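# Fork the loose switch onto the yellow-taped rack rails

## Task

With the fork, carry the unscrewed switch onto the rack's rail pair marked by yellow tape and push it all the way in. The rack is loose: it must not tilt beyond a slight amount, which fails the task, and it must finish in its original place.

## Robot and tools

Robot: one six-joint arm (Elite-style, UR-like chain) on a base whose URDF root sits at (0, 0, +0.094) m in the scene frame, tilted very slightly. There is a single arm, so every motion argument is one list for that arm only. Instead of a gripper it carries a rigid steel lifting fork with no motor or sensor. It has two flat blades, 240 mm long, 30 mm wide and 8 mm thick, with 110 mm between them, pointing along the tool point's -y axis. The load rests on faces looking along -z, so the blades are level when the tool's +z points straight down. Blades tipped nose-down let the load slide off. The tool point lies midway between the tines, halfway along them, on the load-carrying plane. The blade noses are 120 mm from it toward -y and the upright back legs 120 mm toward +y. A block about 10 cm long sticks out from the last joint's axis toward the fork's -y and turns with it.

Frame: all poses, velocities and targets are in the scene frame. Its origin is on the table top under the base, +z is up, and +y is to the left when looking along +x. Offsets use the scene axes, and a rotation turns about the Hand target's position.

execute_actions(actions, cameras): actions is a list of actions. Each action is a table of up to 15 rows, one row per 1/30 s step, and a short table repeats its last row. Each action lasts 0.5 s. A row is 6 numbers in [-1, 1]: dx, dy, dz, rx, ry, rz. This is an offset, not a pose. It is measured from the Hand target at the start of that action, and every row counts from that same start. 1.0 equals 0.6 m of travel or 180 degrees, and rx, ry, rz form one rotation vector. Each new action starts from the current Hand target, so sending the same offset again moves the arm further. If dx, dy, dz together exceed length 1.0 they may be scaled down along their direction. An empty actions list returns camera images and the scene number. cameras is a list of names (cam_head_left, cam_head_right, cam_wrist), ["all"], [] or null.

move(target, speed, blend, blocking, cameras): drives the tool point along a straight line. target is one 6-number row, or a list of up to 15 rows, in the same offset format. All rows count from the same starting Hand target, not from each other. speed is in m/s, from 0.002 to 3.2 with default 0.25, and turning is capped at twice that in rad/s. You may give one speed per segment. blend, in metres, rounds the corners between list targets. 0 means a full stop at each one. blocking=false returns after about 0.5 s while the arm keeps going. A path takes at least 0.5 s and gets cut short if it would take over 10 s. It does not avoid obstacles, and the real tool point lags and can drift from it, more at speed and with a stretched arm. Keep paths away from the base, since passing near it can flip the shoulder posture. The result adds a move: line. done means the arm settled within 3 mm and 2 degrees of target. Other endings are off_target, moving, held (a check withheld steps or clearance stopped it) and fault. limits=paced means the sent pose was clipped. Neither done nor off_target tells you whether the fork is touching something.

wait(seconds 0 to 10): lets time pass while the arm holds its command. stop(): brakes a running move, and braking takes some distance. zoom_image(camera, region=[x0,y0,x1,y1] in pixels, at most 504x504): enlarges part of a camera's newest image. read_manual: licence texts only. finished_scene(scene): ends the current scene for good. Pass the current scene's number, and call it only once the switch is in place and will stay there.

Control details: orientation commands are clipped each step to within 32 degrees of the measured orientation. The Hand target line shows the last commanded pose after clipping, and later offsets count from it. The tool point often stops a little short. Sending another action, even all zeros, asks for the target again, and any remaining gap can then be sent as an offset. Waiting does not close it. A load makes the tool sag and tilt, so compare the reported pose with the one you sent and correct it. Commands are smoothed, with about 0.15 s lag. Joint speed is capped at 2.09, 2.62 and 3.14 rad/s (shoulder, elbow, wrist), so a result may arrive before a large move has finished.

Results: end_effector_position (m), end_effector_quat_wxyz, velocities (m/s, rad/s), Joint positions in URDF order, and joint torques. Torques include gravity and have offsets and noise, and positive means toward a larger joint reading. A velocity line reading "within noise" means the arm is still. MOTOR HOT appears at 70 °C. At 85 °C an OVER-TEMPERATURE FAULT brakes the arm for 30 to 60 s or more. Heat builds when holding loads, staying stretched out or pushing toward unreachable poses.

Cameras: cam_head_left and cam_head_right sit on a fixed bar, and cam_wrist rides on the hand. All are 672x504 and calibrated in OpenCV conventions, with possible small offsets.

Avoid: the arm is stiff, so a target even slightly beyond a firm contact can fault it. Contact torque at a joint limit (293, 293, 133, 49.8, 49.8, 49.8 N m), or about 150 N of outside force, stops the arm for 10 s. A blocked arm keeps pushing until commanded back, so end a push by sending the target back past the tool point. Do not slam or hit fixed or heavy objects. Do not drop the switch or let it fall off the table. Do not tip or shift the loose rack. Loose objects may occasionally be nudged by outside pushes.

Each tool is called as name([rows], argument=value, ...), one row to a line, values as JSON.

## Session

execute_actions(actions=[])

zoom_image(camera="cam_head_left", region=[280, 60, 480, 280])

zoom_image(camera="cam_head_right", region=[280, 60, 480, 280])

Scene clock: 0.00 s.
end_effector_position=(+0.3721, -0.1179, +0.2683) end_effector_quat_wxyz=(-0.171, +0.978, -0.115, +0.012)
Joint positions: [1.982 -1.736 2.436 -1.964 -1.402 0.575]
Joint velocities: within noise
Joint torques (N m): no reading
Hand target: +0.3721, -0.1179, +0.2683; -0.171, +0.978, -0.115, +0.012
camera_calibration:
cam_wrist: T_world_to_cam=[[0.971635, -0.232132, -0.0451733, -0.367249], [-0.231942, -0.972683, 0.00947392, -0.159603], [-0.0461385, 0.00127239, -0.998934, 0.379723], [0, 0, 0, 1]] pos_world=[0.337333, -0.240977, 0.364241]

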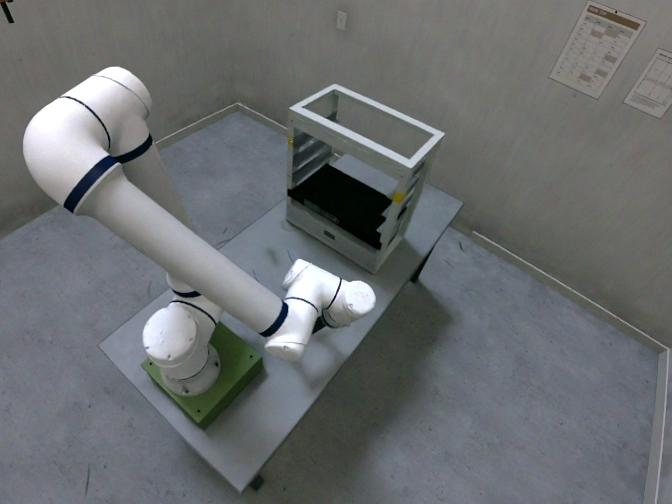

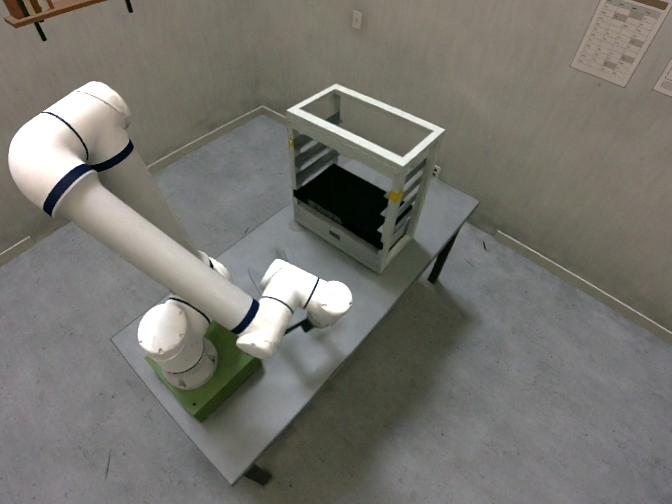

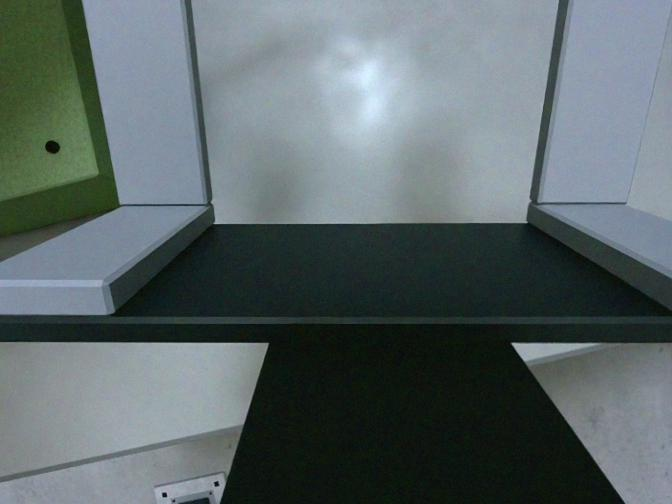

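Scaled by 2.291.

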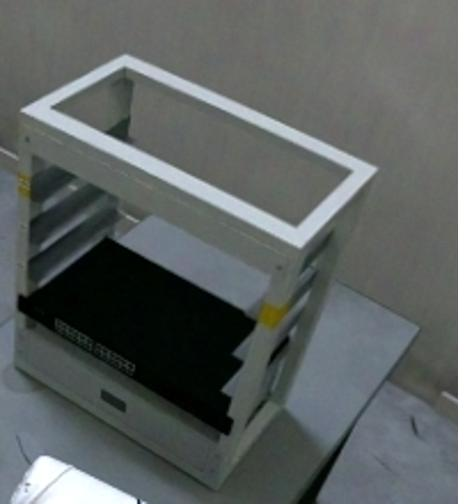

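Scaled by 2.291.

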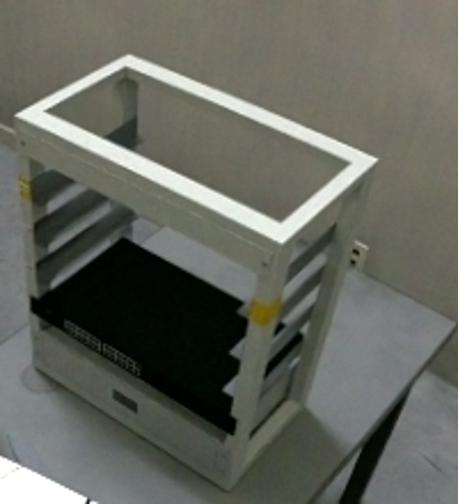

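move(target=[0.375, 0.215, 0.075, 0.2187, -0.2844, -0.3867], speed=0.4, cameras=["all"])

zoom_image(camera="cam_wrist", region=[200, 0, 550, 230])

Scene clock: 63.27 s.
end_effector_position=(+0.4825, -0.0503, +0.2958) end_effector_quat_wxyz=(-0.350, +0.820, -0.368, +0.263)
Joint positions: [1.784 -1.82 2.809 -2.154 -0.745 0.835]
Joint torques (N m): [9.38 -21.34 -60.02 -0.52 3.44 -2.08]
Hand target: +0.4825, -0.0503, +0.2957; -0.350, +0.820, -0.368, +0.262 (not the last commanded pose)
Off the commanded pose: 0.131 m, 45 deg.
move: held (a check stopped the path); limits=held
pose unreachable: on one or more control steps of this call, first in action 0 (counted from 0), an arm could not follow its commanded pose, so it was not sent that pose on those steps. It may still have moved: this result reports where it is.
cause: moving toward the commanded pose would bring two parts of the arm too close to each other (joints 3 (elbow) and 4 (wrist 1) lie between them).
camera_calibration:
cam_wrist: T_world_to_cam=[[0.604268, -0.783223, 0.146365, -0.364713], [-0.633833, -0.583822, -0.507353, 0.297883], [0.482822, 0.213806, -0.849217, 0.123295], [0, 0, 0, 1]] pos_world=[0.349662, -0.138102, 0.309217]

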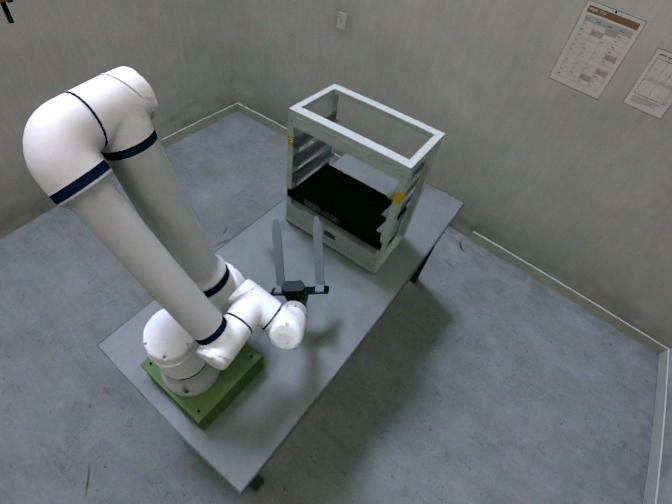

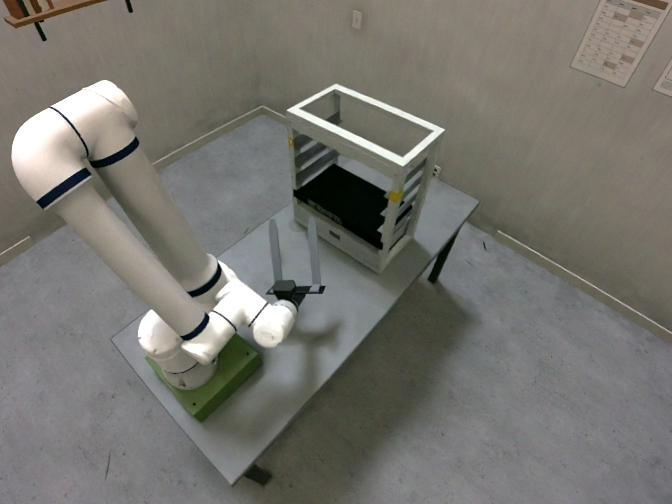

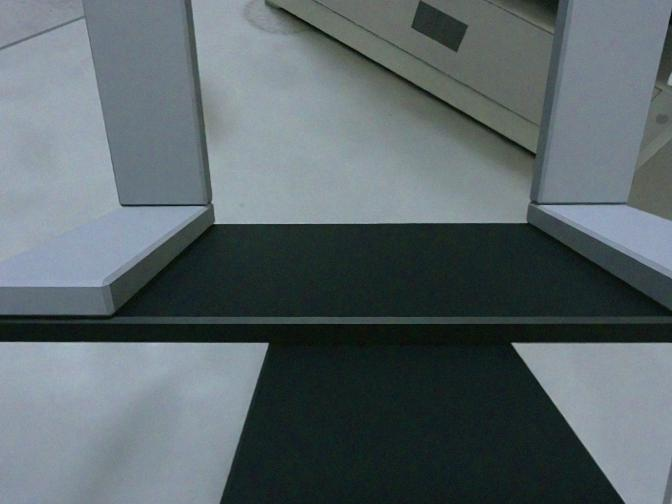

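Scaled by 1.440.

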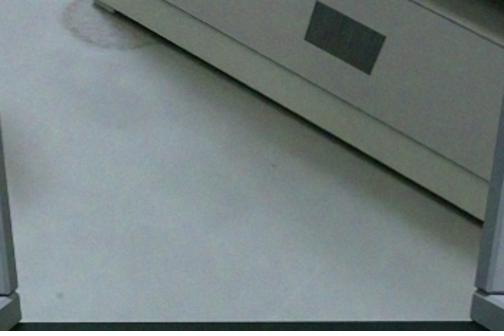

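move([
  [0.2, 0.08, 0.09, 0, 0, 0],
  [0.2885, 0.1022, 0.0688, 0.0859, -0.0827, -0.1936],
], speed=0.35, blend=[0.04, 0], cameras=["cam_wrist"])

zoom_image(camera="cam_wrist", region=[200, 0, 550, 230])

Scene clock: 83.27 s.
end_effector_position=(+0.6556, +0.0110, +0.3370) end_effector_quat_wxyz=(-0.405, +0.580, -0.579, +0.406)
Joint positions: [2.647 -0.775 2.722 -4.672 -1.066 2.937]
Joint torques (N m): [10.18 -51.33 3.32 -11.81 0.03 3.53]
Hand target: +0.6556, +0.0110, +0.3370; -0.405, +0.580, -0.579, +0.406
Off the commanded pose: 0.000 m, 0 deg.
move: done
camera_calibration:
cam_wrist: T_world_to_cam=[[0.0211593, -0.999577, -0.0199627, 0.0133707], [-0.646586, 0.00154775, -0.76284, 0.552334], [0.762548, 0.0290488, -0.646279, -0.187991], [0, 0, 0, 1]] pos_world=[0.5002, 0.0179711, 0.300114]
Images, in order (width x height): cam_wrist 672x504.

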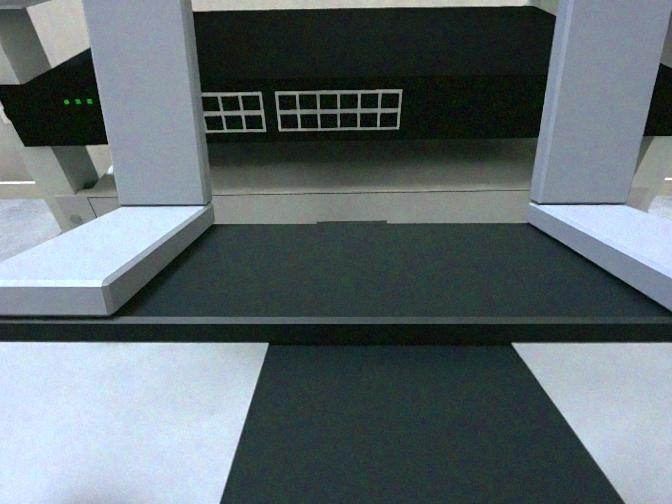

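Scaled by 1.440.

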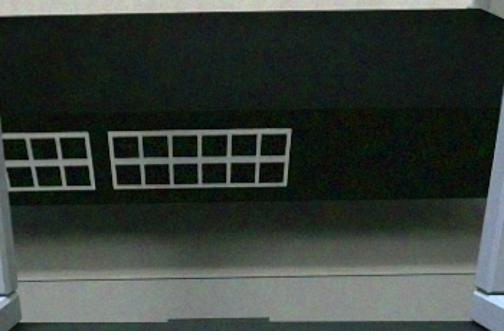

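zoom_image(camera="cam_wrist", region=[0, 60, 140, 260])

zoom_image(camera="cam_wrist", region=[560, 60, 672, 260])

Scaled by 2.520.

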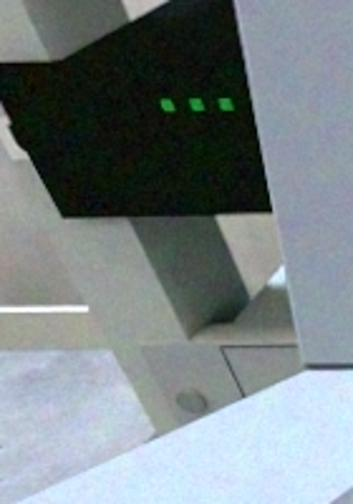

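Scaled by 2.520.

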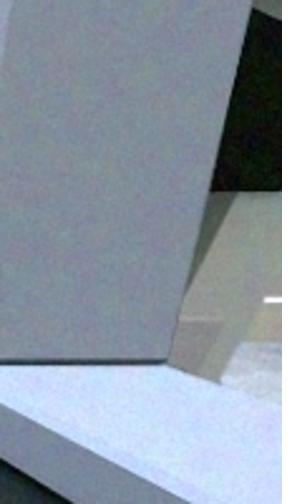

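move([
  [-0.226, -0.0183, -0.095, -0.0085, 0.3890, 0.0121],
  [-0.1543, -0.0183, -0.3033, -0.0085, 0.3890, 0.0121],
], speed=0.35, blend=[0.03, 0], cameras=["all"])

zoom_image(camera="cam_head_right", region=[270, 110, 430, 290])

zoom_image(camera="cam_head_left", region=[270, 110, 430, 290])

Scene clock: 131.90 s.
end_effector_position=(+0.6255, +0.0101, +0.3233) end_effector_quat_wxyz=(-0.336, +0.623, -0.620, +0.339)
Joint positions: [2.581 -1.036 2.866 -4.288 -1.074 2.774]
Joint torques (N m): [8.33 -34.26 -6.75 -12.89 3.9 3.38]
Hand target: +0.6255, +0.0101, +0.3233; -0.336, +0.623, -0.620, +0.339 (not the last commanded pose)
Off the commanded pose: 0.180 m, 57 deg.
move: held (a check stopped the path); path passed 0 of 2 targets; limits=held
pose unreachable: on one or more control steps of this call, first in action 0 (counted from 0), an arm could not follow its commanded pose, so it was not sent that pose on those steps. It may still have moved: this result reports where it is.
cause: moving toward the commanded pose would bring two parts of the arm too close to each other (joints 3 (elbow) and 4 (wrist 1) lie between them).
camera_calibration:
cam_wrist: T_world_to_cam=[[0.0166645, -0.999645, -0.0207838, 0.0159029], [-0.801426, -0.000925032, -0.598093, 0.566054], [0.597862, 0.0266236, -0.801157, -0.0208691], [0, 0, 0, 1]] pos_world=[0.465862, 0.0169765, 0.322164]

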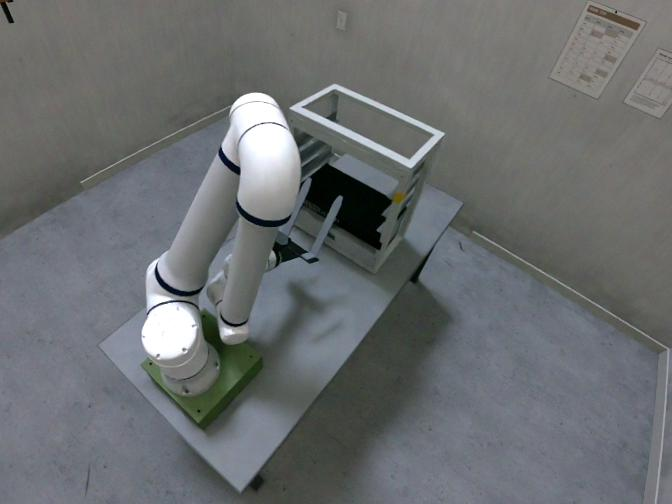

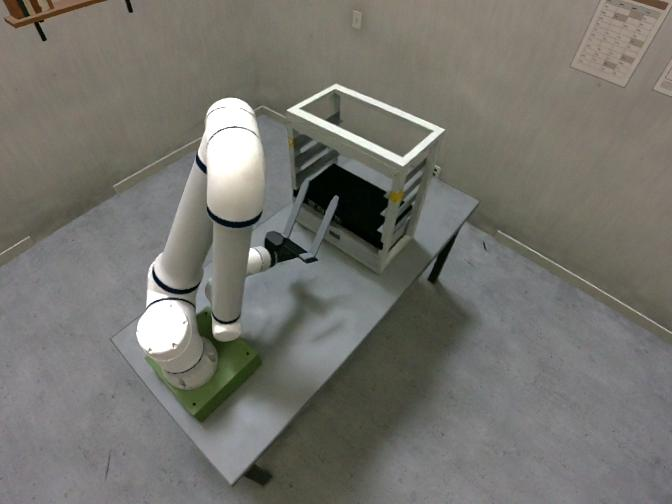

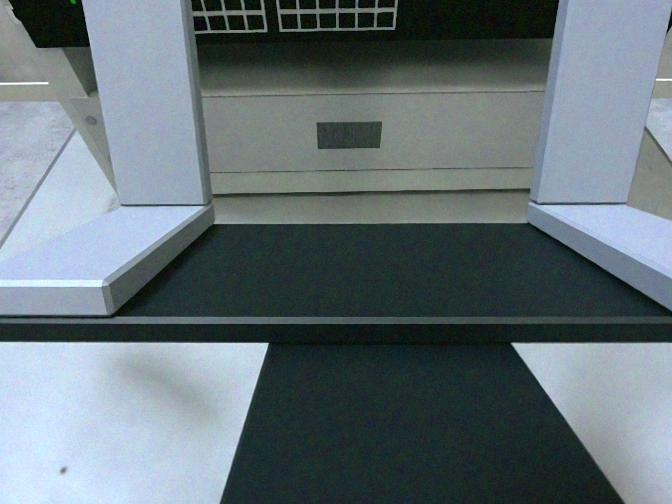

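Scaled by 2.800.

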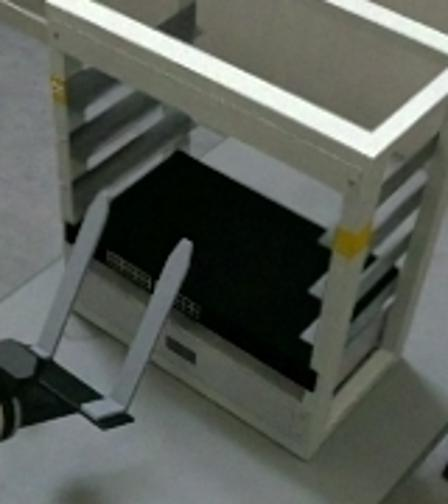

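Scaled by 2.800.

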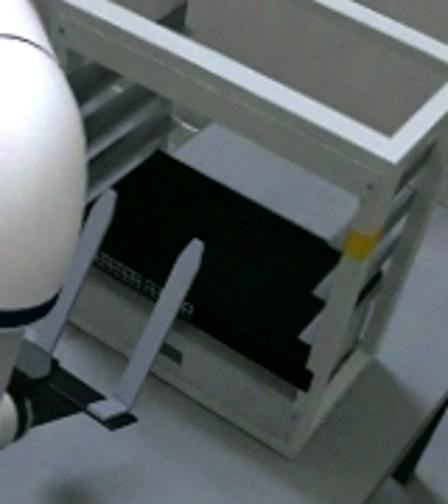

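move([
  [0, 0, 0.22, 0, 0, 0],
  [-0.06, -0.0085, 0.25, -0.0041, 0.3167, 0.0088],
  [-0.104, -0.014, -0.2805, -0.0041, 0.3167, 0.0088],
], speed=0.35, blend=[0.03, 0.03, 0], cameras=["all"])

zoom_image(camera="cam_head_right", region=[270, 110, 430, 290])

zoom_image(camera="cam_head_left", region=[270, 110, 430, 290])

Scene clock: 150.00 s.
end_effector_position=(+0.5631, +0.0017, +0.1551) end_effector_quat_wxyz=(+0.000, +0.719, -0.695, +0.000)
Joint positions: [2.736 -1.723 2.624 -2.457 -1.57 2.656]
Joint torques (N m): [10.52 -12.65 -48.54 -10.07 2.32 3.51]
Hand target: +0.5631, +0.0017, +0.1550; +0.000, +0.719, -0.695, +0.000
Off the commanded pose: 0.000 m, 0 deg.
move: done
camera_calibration:
cam_wrist: T_world_to_cam=[[0.0208218, -0.999415, -0.0271237, 0.00373624], [-0.937628, -0.0289366, 0.346433, 0.345672], [-0.347016, 0.0182186, -0.937682, 0.435137], [0, 0, 0, 1]] pos_world=[0.475033, 0.00580907, 0.288369]

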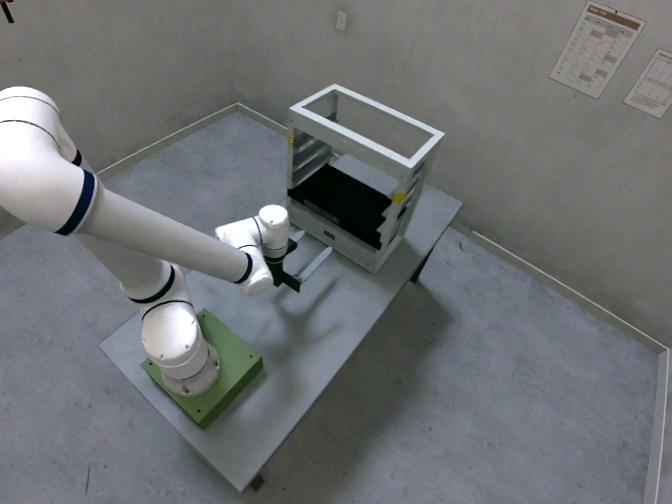

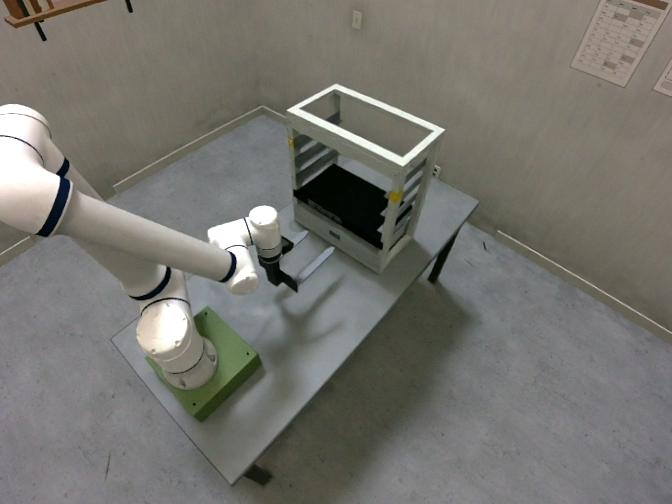

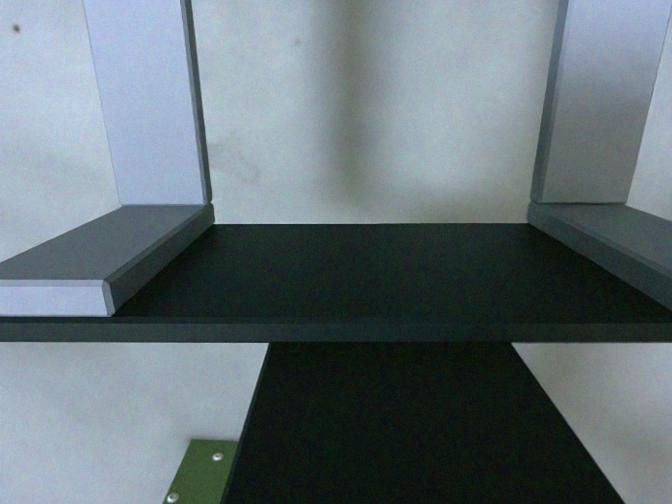

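Scaled by 2.800.

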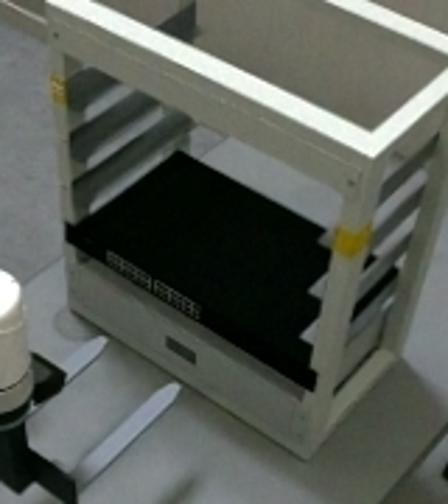

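Scaled by 2.800.

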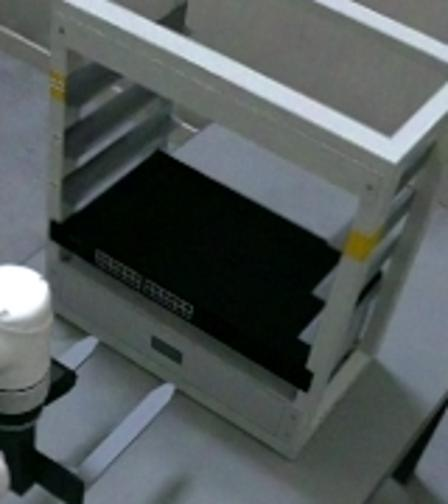

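move(target=[0.4031, 0.0141, 0, 0, 0, 0], speed=0.15, cameras=["all"])

zoom_image(camera="cam_wrist", region=[190, 0, 560, 100])

zoom_image(camera="cam_head_right", region=[270, 130, 430, 290])

Scene clock: 179.30 s.
end_effector_position=(+0.8048, +0.0102, +0.1550) end_effector_quat_wxyz=(+0.000, +0.719, -0.695, +0.000)
Joint positions: [2.92 -1.32 2.196 -2.433 -1.567 2.839]
Joint torques (N m): [9.15 -61.01 -73.73 -5.64 -1.39 3.33]
Hand target: +0.8050, +0.0102, +0.1550; +0.000, +0.719, -0.695, +0.000
Off the commanded pose: 0.000 m, 0 deg.
move: done
camera_calibration:
cam_wrist: T_world_to_cam=[[0.0208262, -0.999415, -0.0271211, 0.00709481], [-0.937672, -0.0289375, 0.346314, 0.572606], [-0.346896, 0.0182183, -0.937727, 0.518784], [0, 0, 0, 1]] pos_world=[0.716733, 0.0142091, 0.288369]

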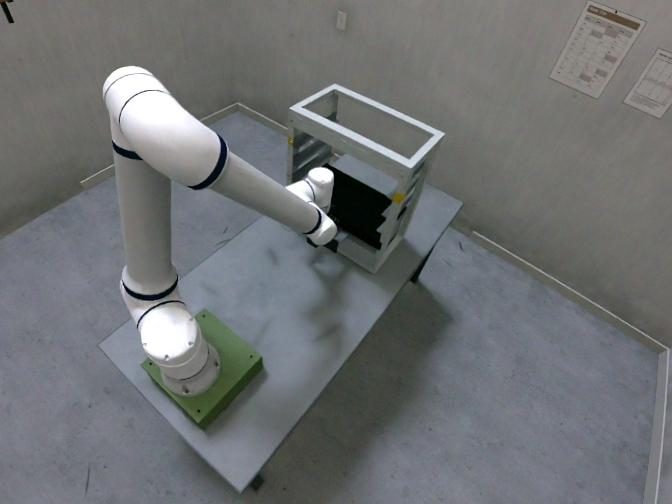

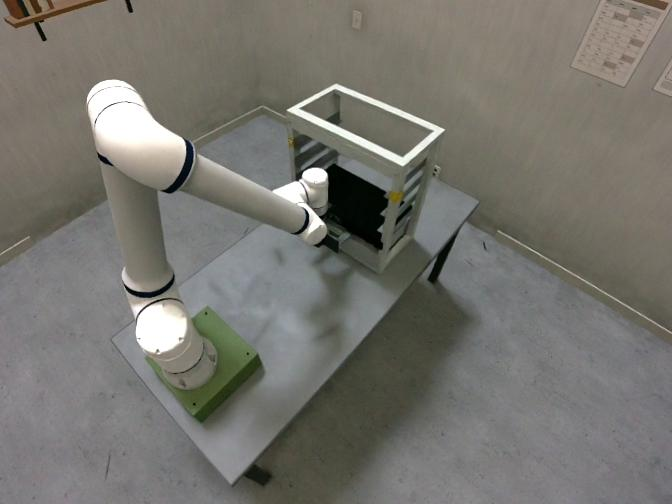

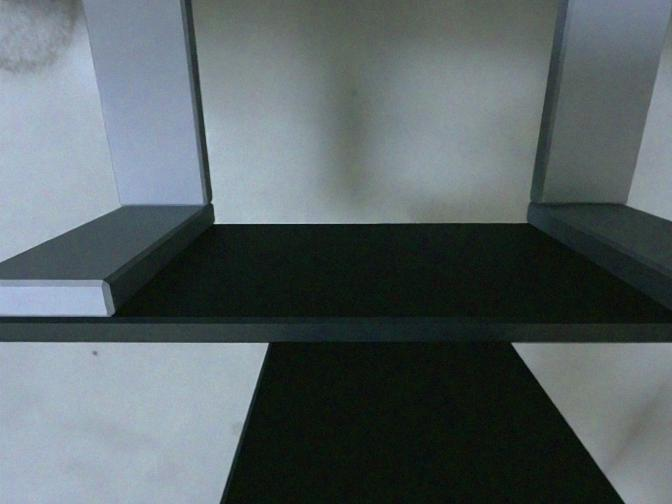

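Scaled by 1.362.

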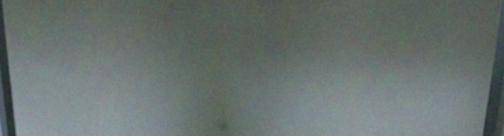

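Scaled by 3.150.

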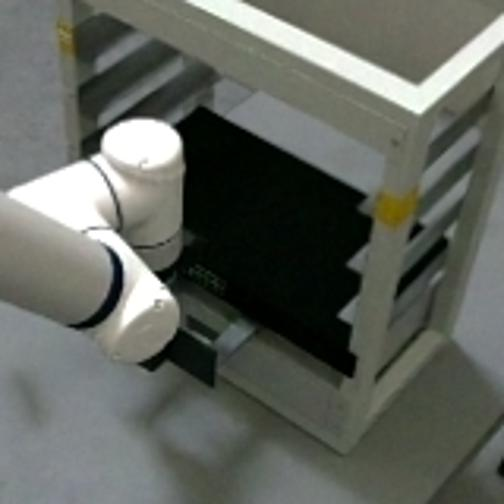

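move(target=[0.025, 0.0009, 0, 0, 0, 0], speed=0.1, cameras=["cam_wrist", "cam_head_right", "cam_head_left"])

zoom_image(camera="cam_wrist", region=[190, 0, 560, 60])

zoom_image(camera="cam_head_left", region=[270, 130, 430, 290])

Scene clock: 186.10 s.
end_effector_position=(+0.8198, +0.0107, +0.1550) end_effector_quat_wxyz=(+0.000, +0.719, -0.695, +0.000)
Joint positions: [2.927 -1.3 2.168 -2.425 -1.567 2.846]
Joint torques (N m): [9.22 -60.91 -74.04 -5.37 0.94 3.73]
Hand target: +0.8200, +0.0107, +0.1550; +0.000, +0.719, -0.695, +0.000
Off the commanded pose: 0.000 m, 0 deg.
move: done
camera_calibration:
cam_wrist: T_world_to_cam=[[0.0208262, -0.999415, -0.0271211, 0.00738206], [-0.937672, -0.0289375, 0.346314, 0.586689], [-0.346896, 0.0182183, -0.937727, 0.523977], [0, 0, 0, 1]] pos_world=[0.731733, 0.0148091, 0.288369]

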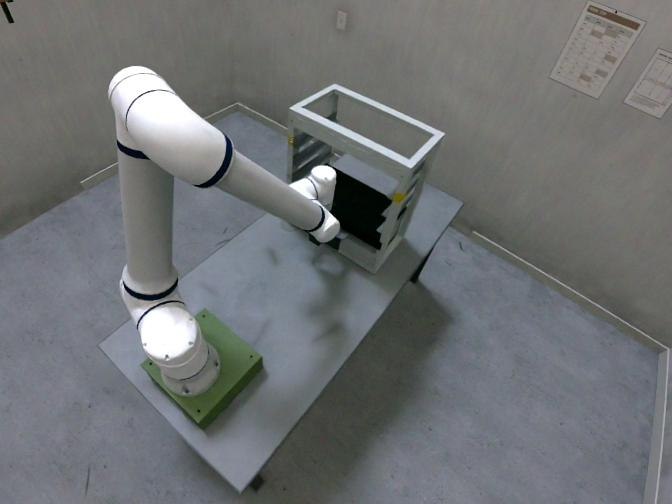

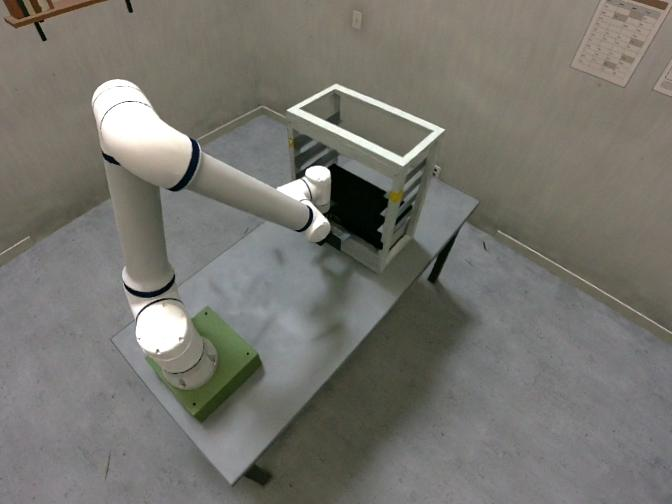

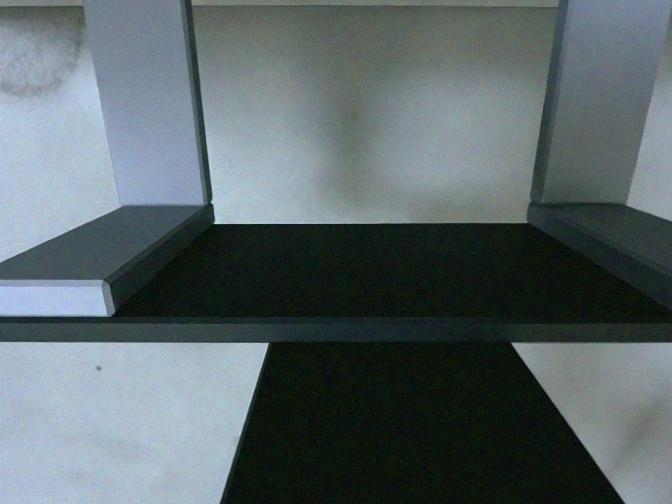

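Scaled by 1.362.

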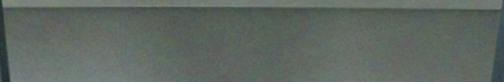

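Scaled by 3.150.

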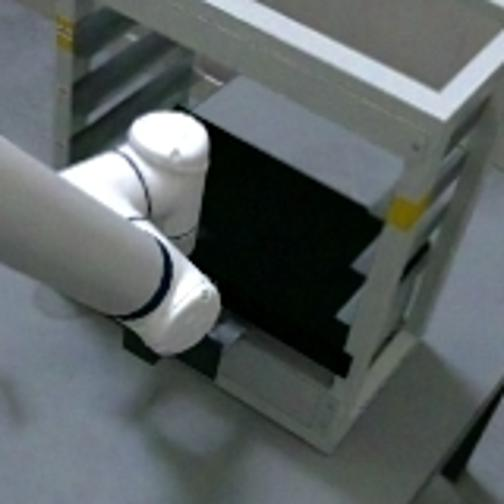

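zoom_image(camera="cam_wrist", region=[192, 0, 222, 30])

zoom_image(camera="cam_wrist", region=[530, 0, 560, 30])

zoom_image(camera="cam_wrist", region=[0, 0, 90, 30])

Scaled by 16.800.

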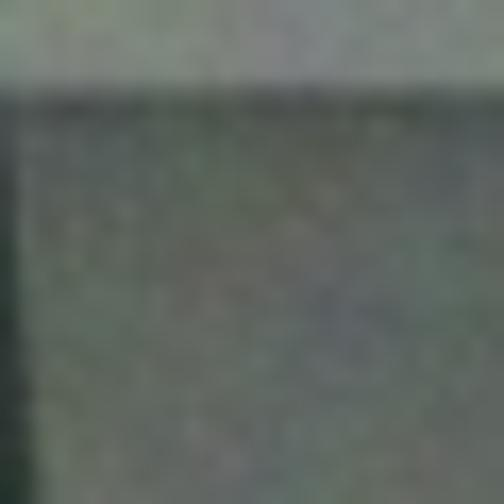

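Scaled by 16.800.

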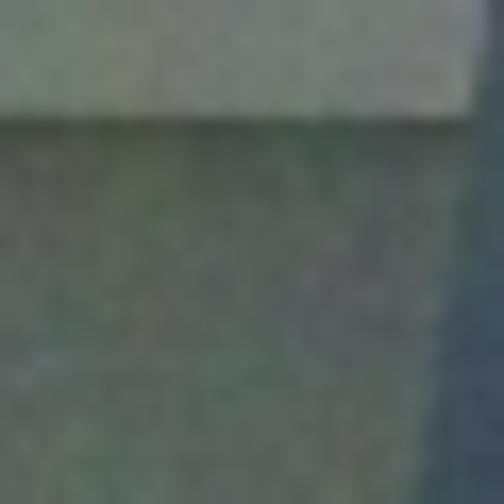

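Scaled by 5.600.

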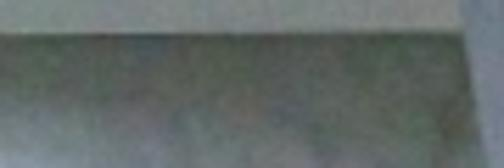

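move(target=[0.0083, 0.0001, 0, 0, 0, -0.00667], speed=0.1, cameras=["cam_wrist"])

zoom_image(camera="cam_wrist", region=[192, 0, 222, 30])

zoom_image(camera="cam_wrist", region=[530, 0, 560, 30])

move(target=[0, 0, 0.0167, 0, 0, 0], speed=0.04)

move(target=[0, 0, 0.0083, 0, 0, 0], speed=0.02)

move(target=[0, 0, 0.0083, 0, 0, 0], speed=0.02)

move(target=[0, 0, 0.0083, 0, 0, 0], speed=0.02)

Scene clock: 213.17 s.
end_effector_position=(+0.8249, +0.0108, +0.1550) end_effector_quat_wxyz=(+0.000, +0.712, -0.702, +0.000)
Joint positions: [2.933 -1.293 2.158 -2.422 -1.567 2.874]
Joint torques (N m): [9.03 -63.3 -74.85 -5.73 1.64 3.3]
Hand target: +0.8250, +0.0108, +0.1550; +0.000, +0.712, -0.703, +0.000
Off the commanded pose: 0.000 m, 0 deg.
move: done
camera_calibration:
cam_wrist: T_world_to_cam=[[0.000114276, -0.999631, -0.0271516, 0.0244233], [-0.938081, -0.00951292, 0.346286, 0.591647], [-0.346417, 0.0254308, -0.937736, 0.525292], [0, 0, 0, 1]] pos_world=[0.736979, 0.016684, 0.288369]
Images, in order (width x height): cam_wrist 672x504.

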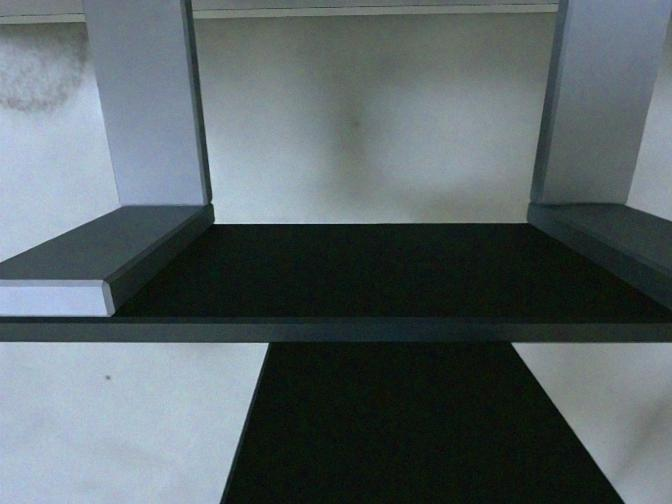

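Scaled by 16.800.

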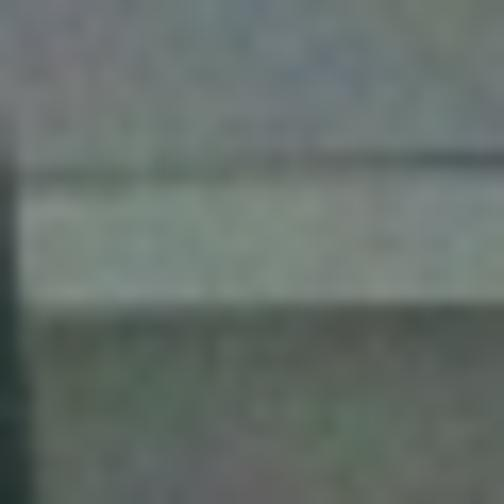

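Scaled by 16.800.

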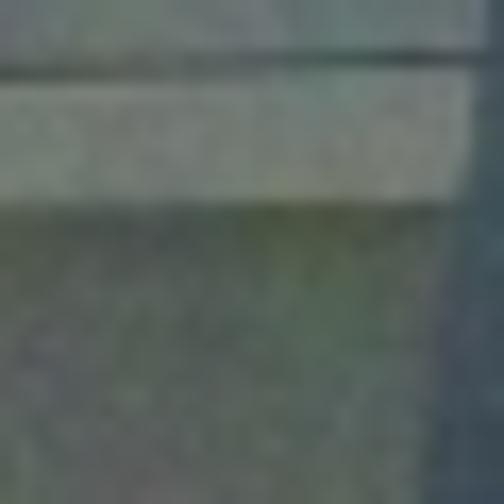

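Scene clock: 213.97 s.
end_effector_position=(+0.8250, +0.0108, +0.1648) end_effector_quat_wxyz=(+0.000, +0.712, -0.702, +0.000) end_effector_velocity=(-0.001, +0.000, +0.001) end_effector_angular_velocity=(+0.000, +0.002, +0.000)
Joint positions: [2.933 -1.307 2.152 -2.402 -1.567 2.874]
Joint velocities: [0 -0.002 -0.001 0.005 0 0]
Joint torques (N m): [3.94 -89.09 -76.27 -5.23 0.98 3.05]
Hand target: +0.8250, +0.0108, +0.1650; +0.000, +0.712, -0.703, +0.000
Off the commanded pose: 0.000 m, 0 deg.
move: done

Scene clock: 214.70 s.
end_effector_position=(+0.8250, +0.0108, +0.1698) end_effector_quat_wxyz=(+0.000, +0.712, -0.702, +0.000)
Joint positions: [2.933 -1.314 2.149 -2.392 -1.567 2.874]
Joint torques (N m): [-9.2 -90.62 -77.1 -5.4 0.05 1.18]
Hand target: +0.8250, +0.0108, +0.1700; +0.000, +0.712, -0.703, +0.000
Off the commanded pose: 0.000 m, 0 deg.
move: done

Scene clock: 215.43 s.
end_effector_position=(+0.8249, +0.0108, +0.1748) end_effector_quat_wxyz=(+0.000, +0.712, -0.703, +0.000)
Joint positions: [2.933 -1.321 2.146 -2.382 -1.567 2.874]
Joint torques (N m): [-15.33 -102.76 -96.1 -10.62 0.75 -1.57]
Hand target: +0.8250, +0.0108, +0.1750; +0.000, +0.712, -0.703, +0.000
Off the commanded pose: 0.000 m, 0 deg.
move: done

Scene clock: 216.17 s.
end_effector_position=(+0.8250, +0.0108, +0.1798) end_effector_quat_wxyz=(+0.000, +0.712, -0.703, +0.000)
Joint positions: [2.933 -1.328 2.143 -2.372 -1.567 2.874]
Joint torques (N m): [-16.7 -124.48 -114.37 -19.39 3.88 -1.9]
Hand target: +0.8250, +0.0108, +0.1800; +0.000, +0.712, -0.703, +0.000
Off the commanded pose: 0.000 m, 0 deg.
move: done

move([
  [0, 0, 0.0085, 0, 0, 0],
  [-0.1, -0.0014, 0.0085, 0, 0, 0],
], speed=[0.02, 0.06], cameras=["cam_head_right", "cam_head_left"])

zoom_image(camera="cam_head_right", region=[270, 130, 430, 290])

zoom_image(camera="cam_head_left", region=[270, 130, 430, 290])

Scene clock: 227.13 s.
end_effector_position=(+0.7652, +0.0099, +0.1851) end_effector_quat_wxyz=(+0.000, +0.712, -0.703, +0.000)
Joint positions: [2.907 -1.422 2.25 -2.385 -1.567 2.847]
Joint torques (N m): [-21.08 -109.22 -90.22 -24.37 1.92 -2.27]
Hand target: +0.7650, +0.0099, +0.1851; +0.000, +0.712, -0.703, +0.000
Off the commanded pose: 0.000 m, 0 deg.
move: done
Images, in order (width x height): cam_head_left 672x504, cam_head_right 672x504.

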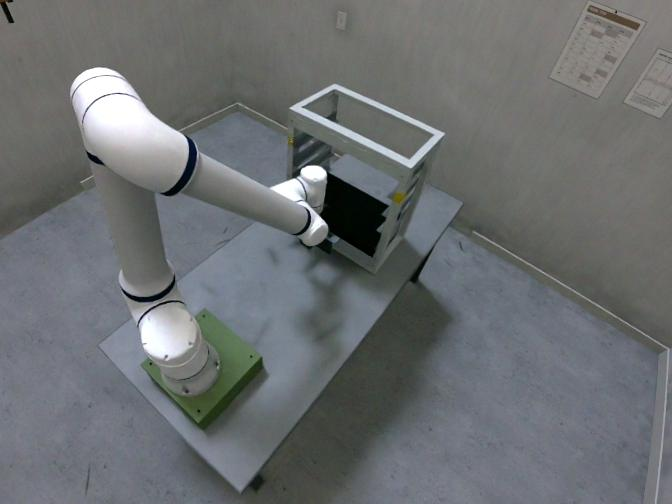

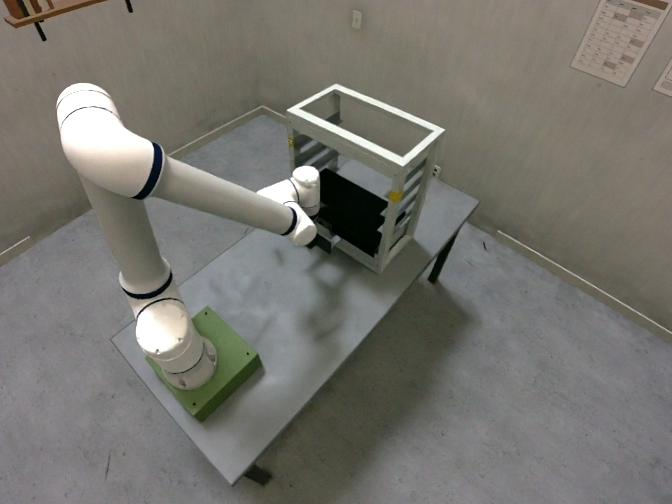

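Scaled by 3.150.

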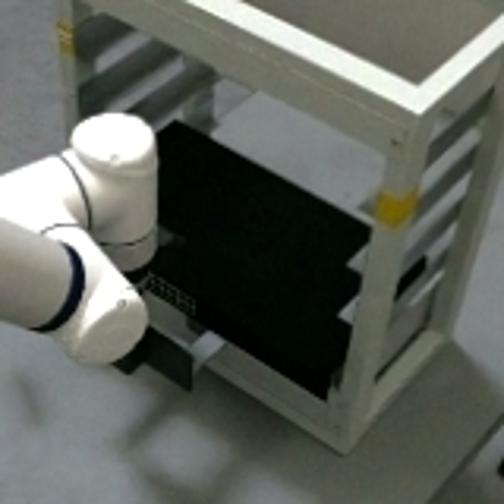

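Scaled by 3.150.

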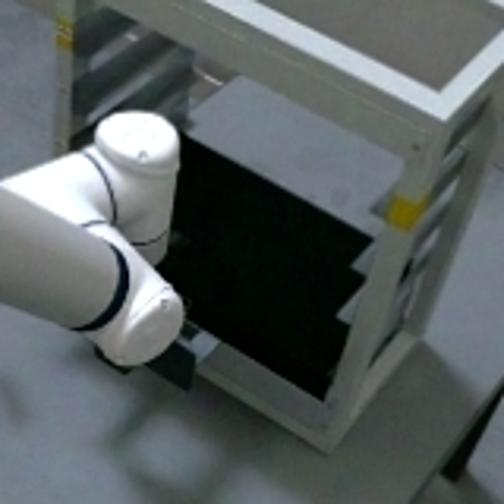

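move([
  [-0.375, -0.0053, 0, 0, 0, 0],
  [-0.375, -0.0053, 0.4445, 0, 0, 0],
], speed=0.12, cameras=["all"])

zoom_image(camera="cam_head_right", region=[240, 80, 450, 290])

zoom_image(camera="cam_head_left", region=[240, 80, 450, 290])

Scene clock: 236.53 s.
end_effector_position=(+0.5400, +0.0067, +0.4515) end_effector_quat_wxyz=(+0.000, +0.712, -0.703, +0.000)
Joint positions: [2.728 -2.133 2.244 -1.668 -1.57 2.669]
Joint torques (N m): [-20.4 -44.87 -146.16 -18.99 3.28 -2.22]
Hand target: +0.5400, +0.0067, +0.4518; +0.000, +0.712, -0.703, +0.000
Off the commanded pose: 0.000 m, 0 deg.
move: done
camera_calibration:
cam_wrist: T_world_to_cam=[[-0.000109037, -0.999631, -0.0271785, 0.0286242], [-0.938049, -0.00931514, 0.346377, 0.221512], [-0.346502, 0.0255325, -0.937702, 0.70472], [0, 0, 0, 1]] pos_world=[0.451979, 0.0126837, 0.584869]

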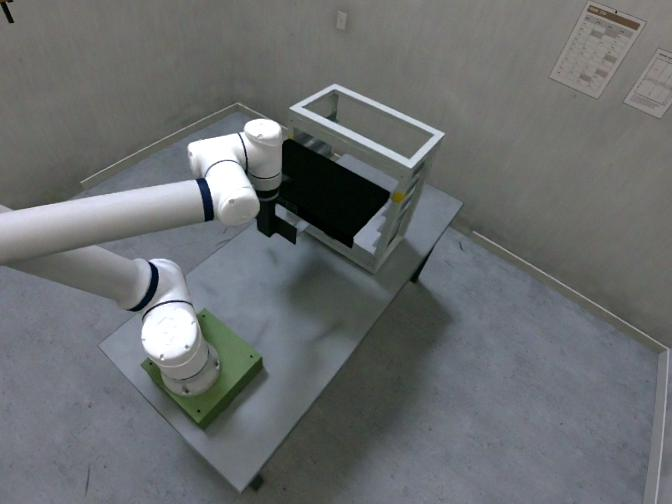

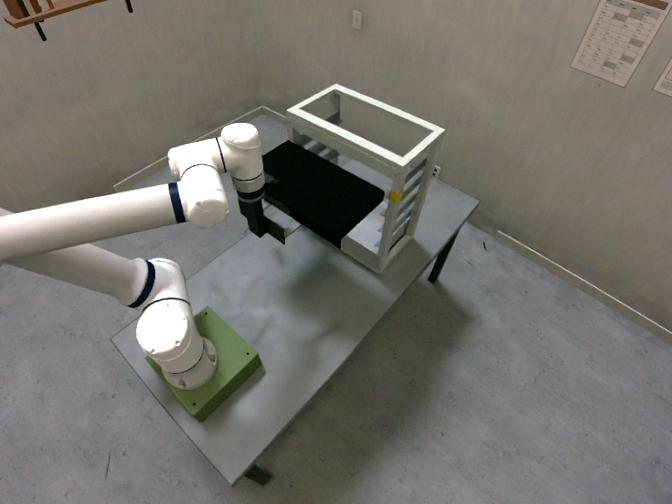

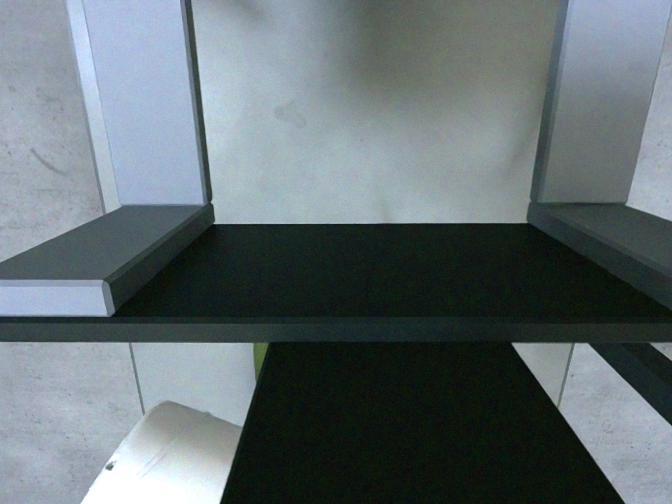

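Scaled by 2.400.

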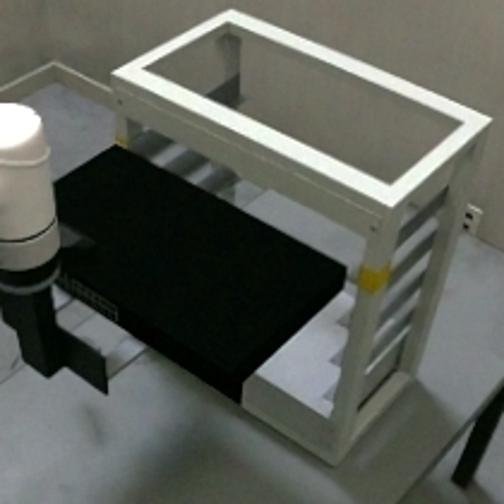

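Scaled by 2.400.

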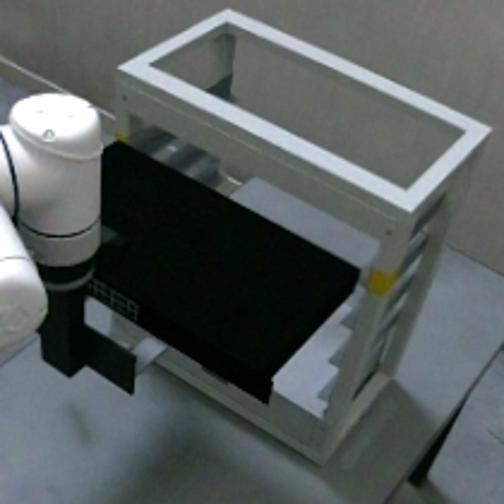

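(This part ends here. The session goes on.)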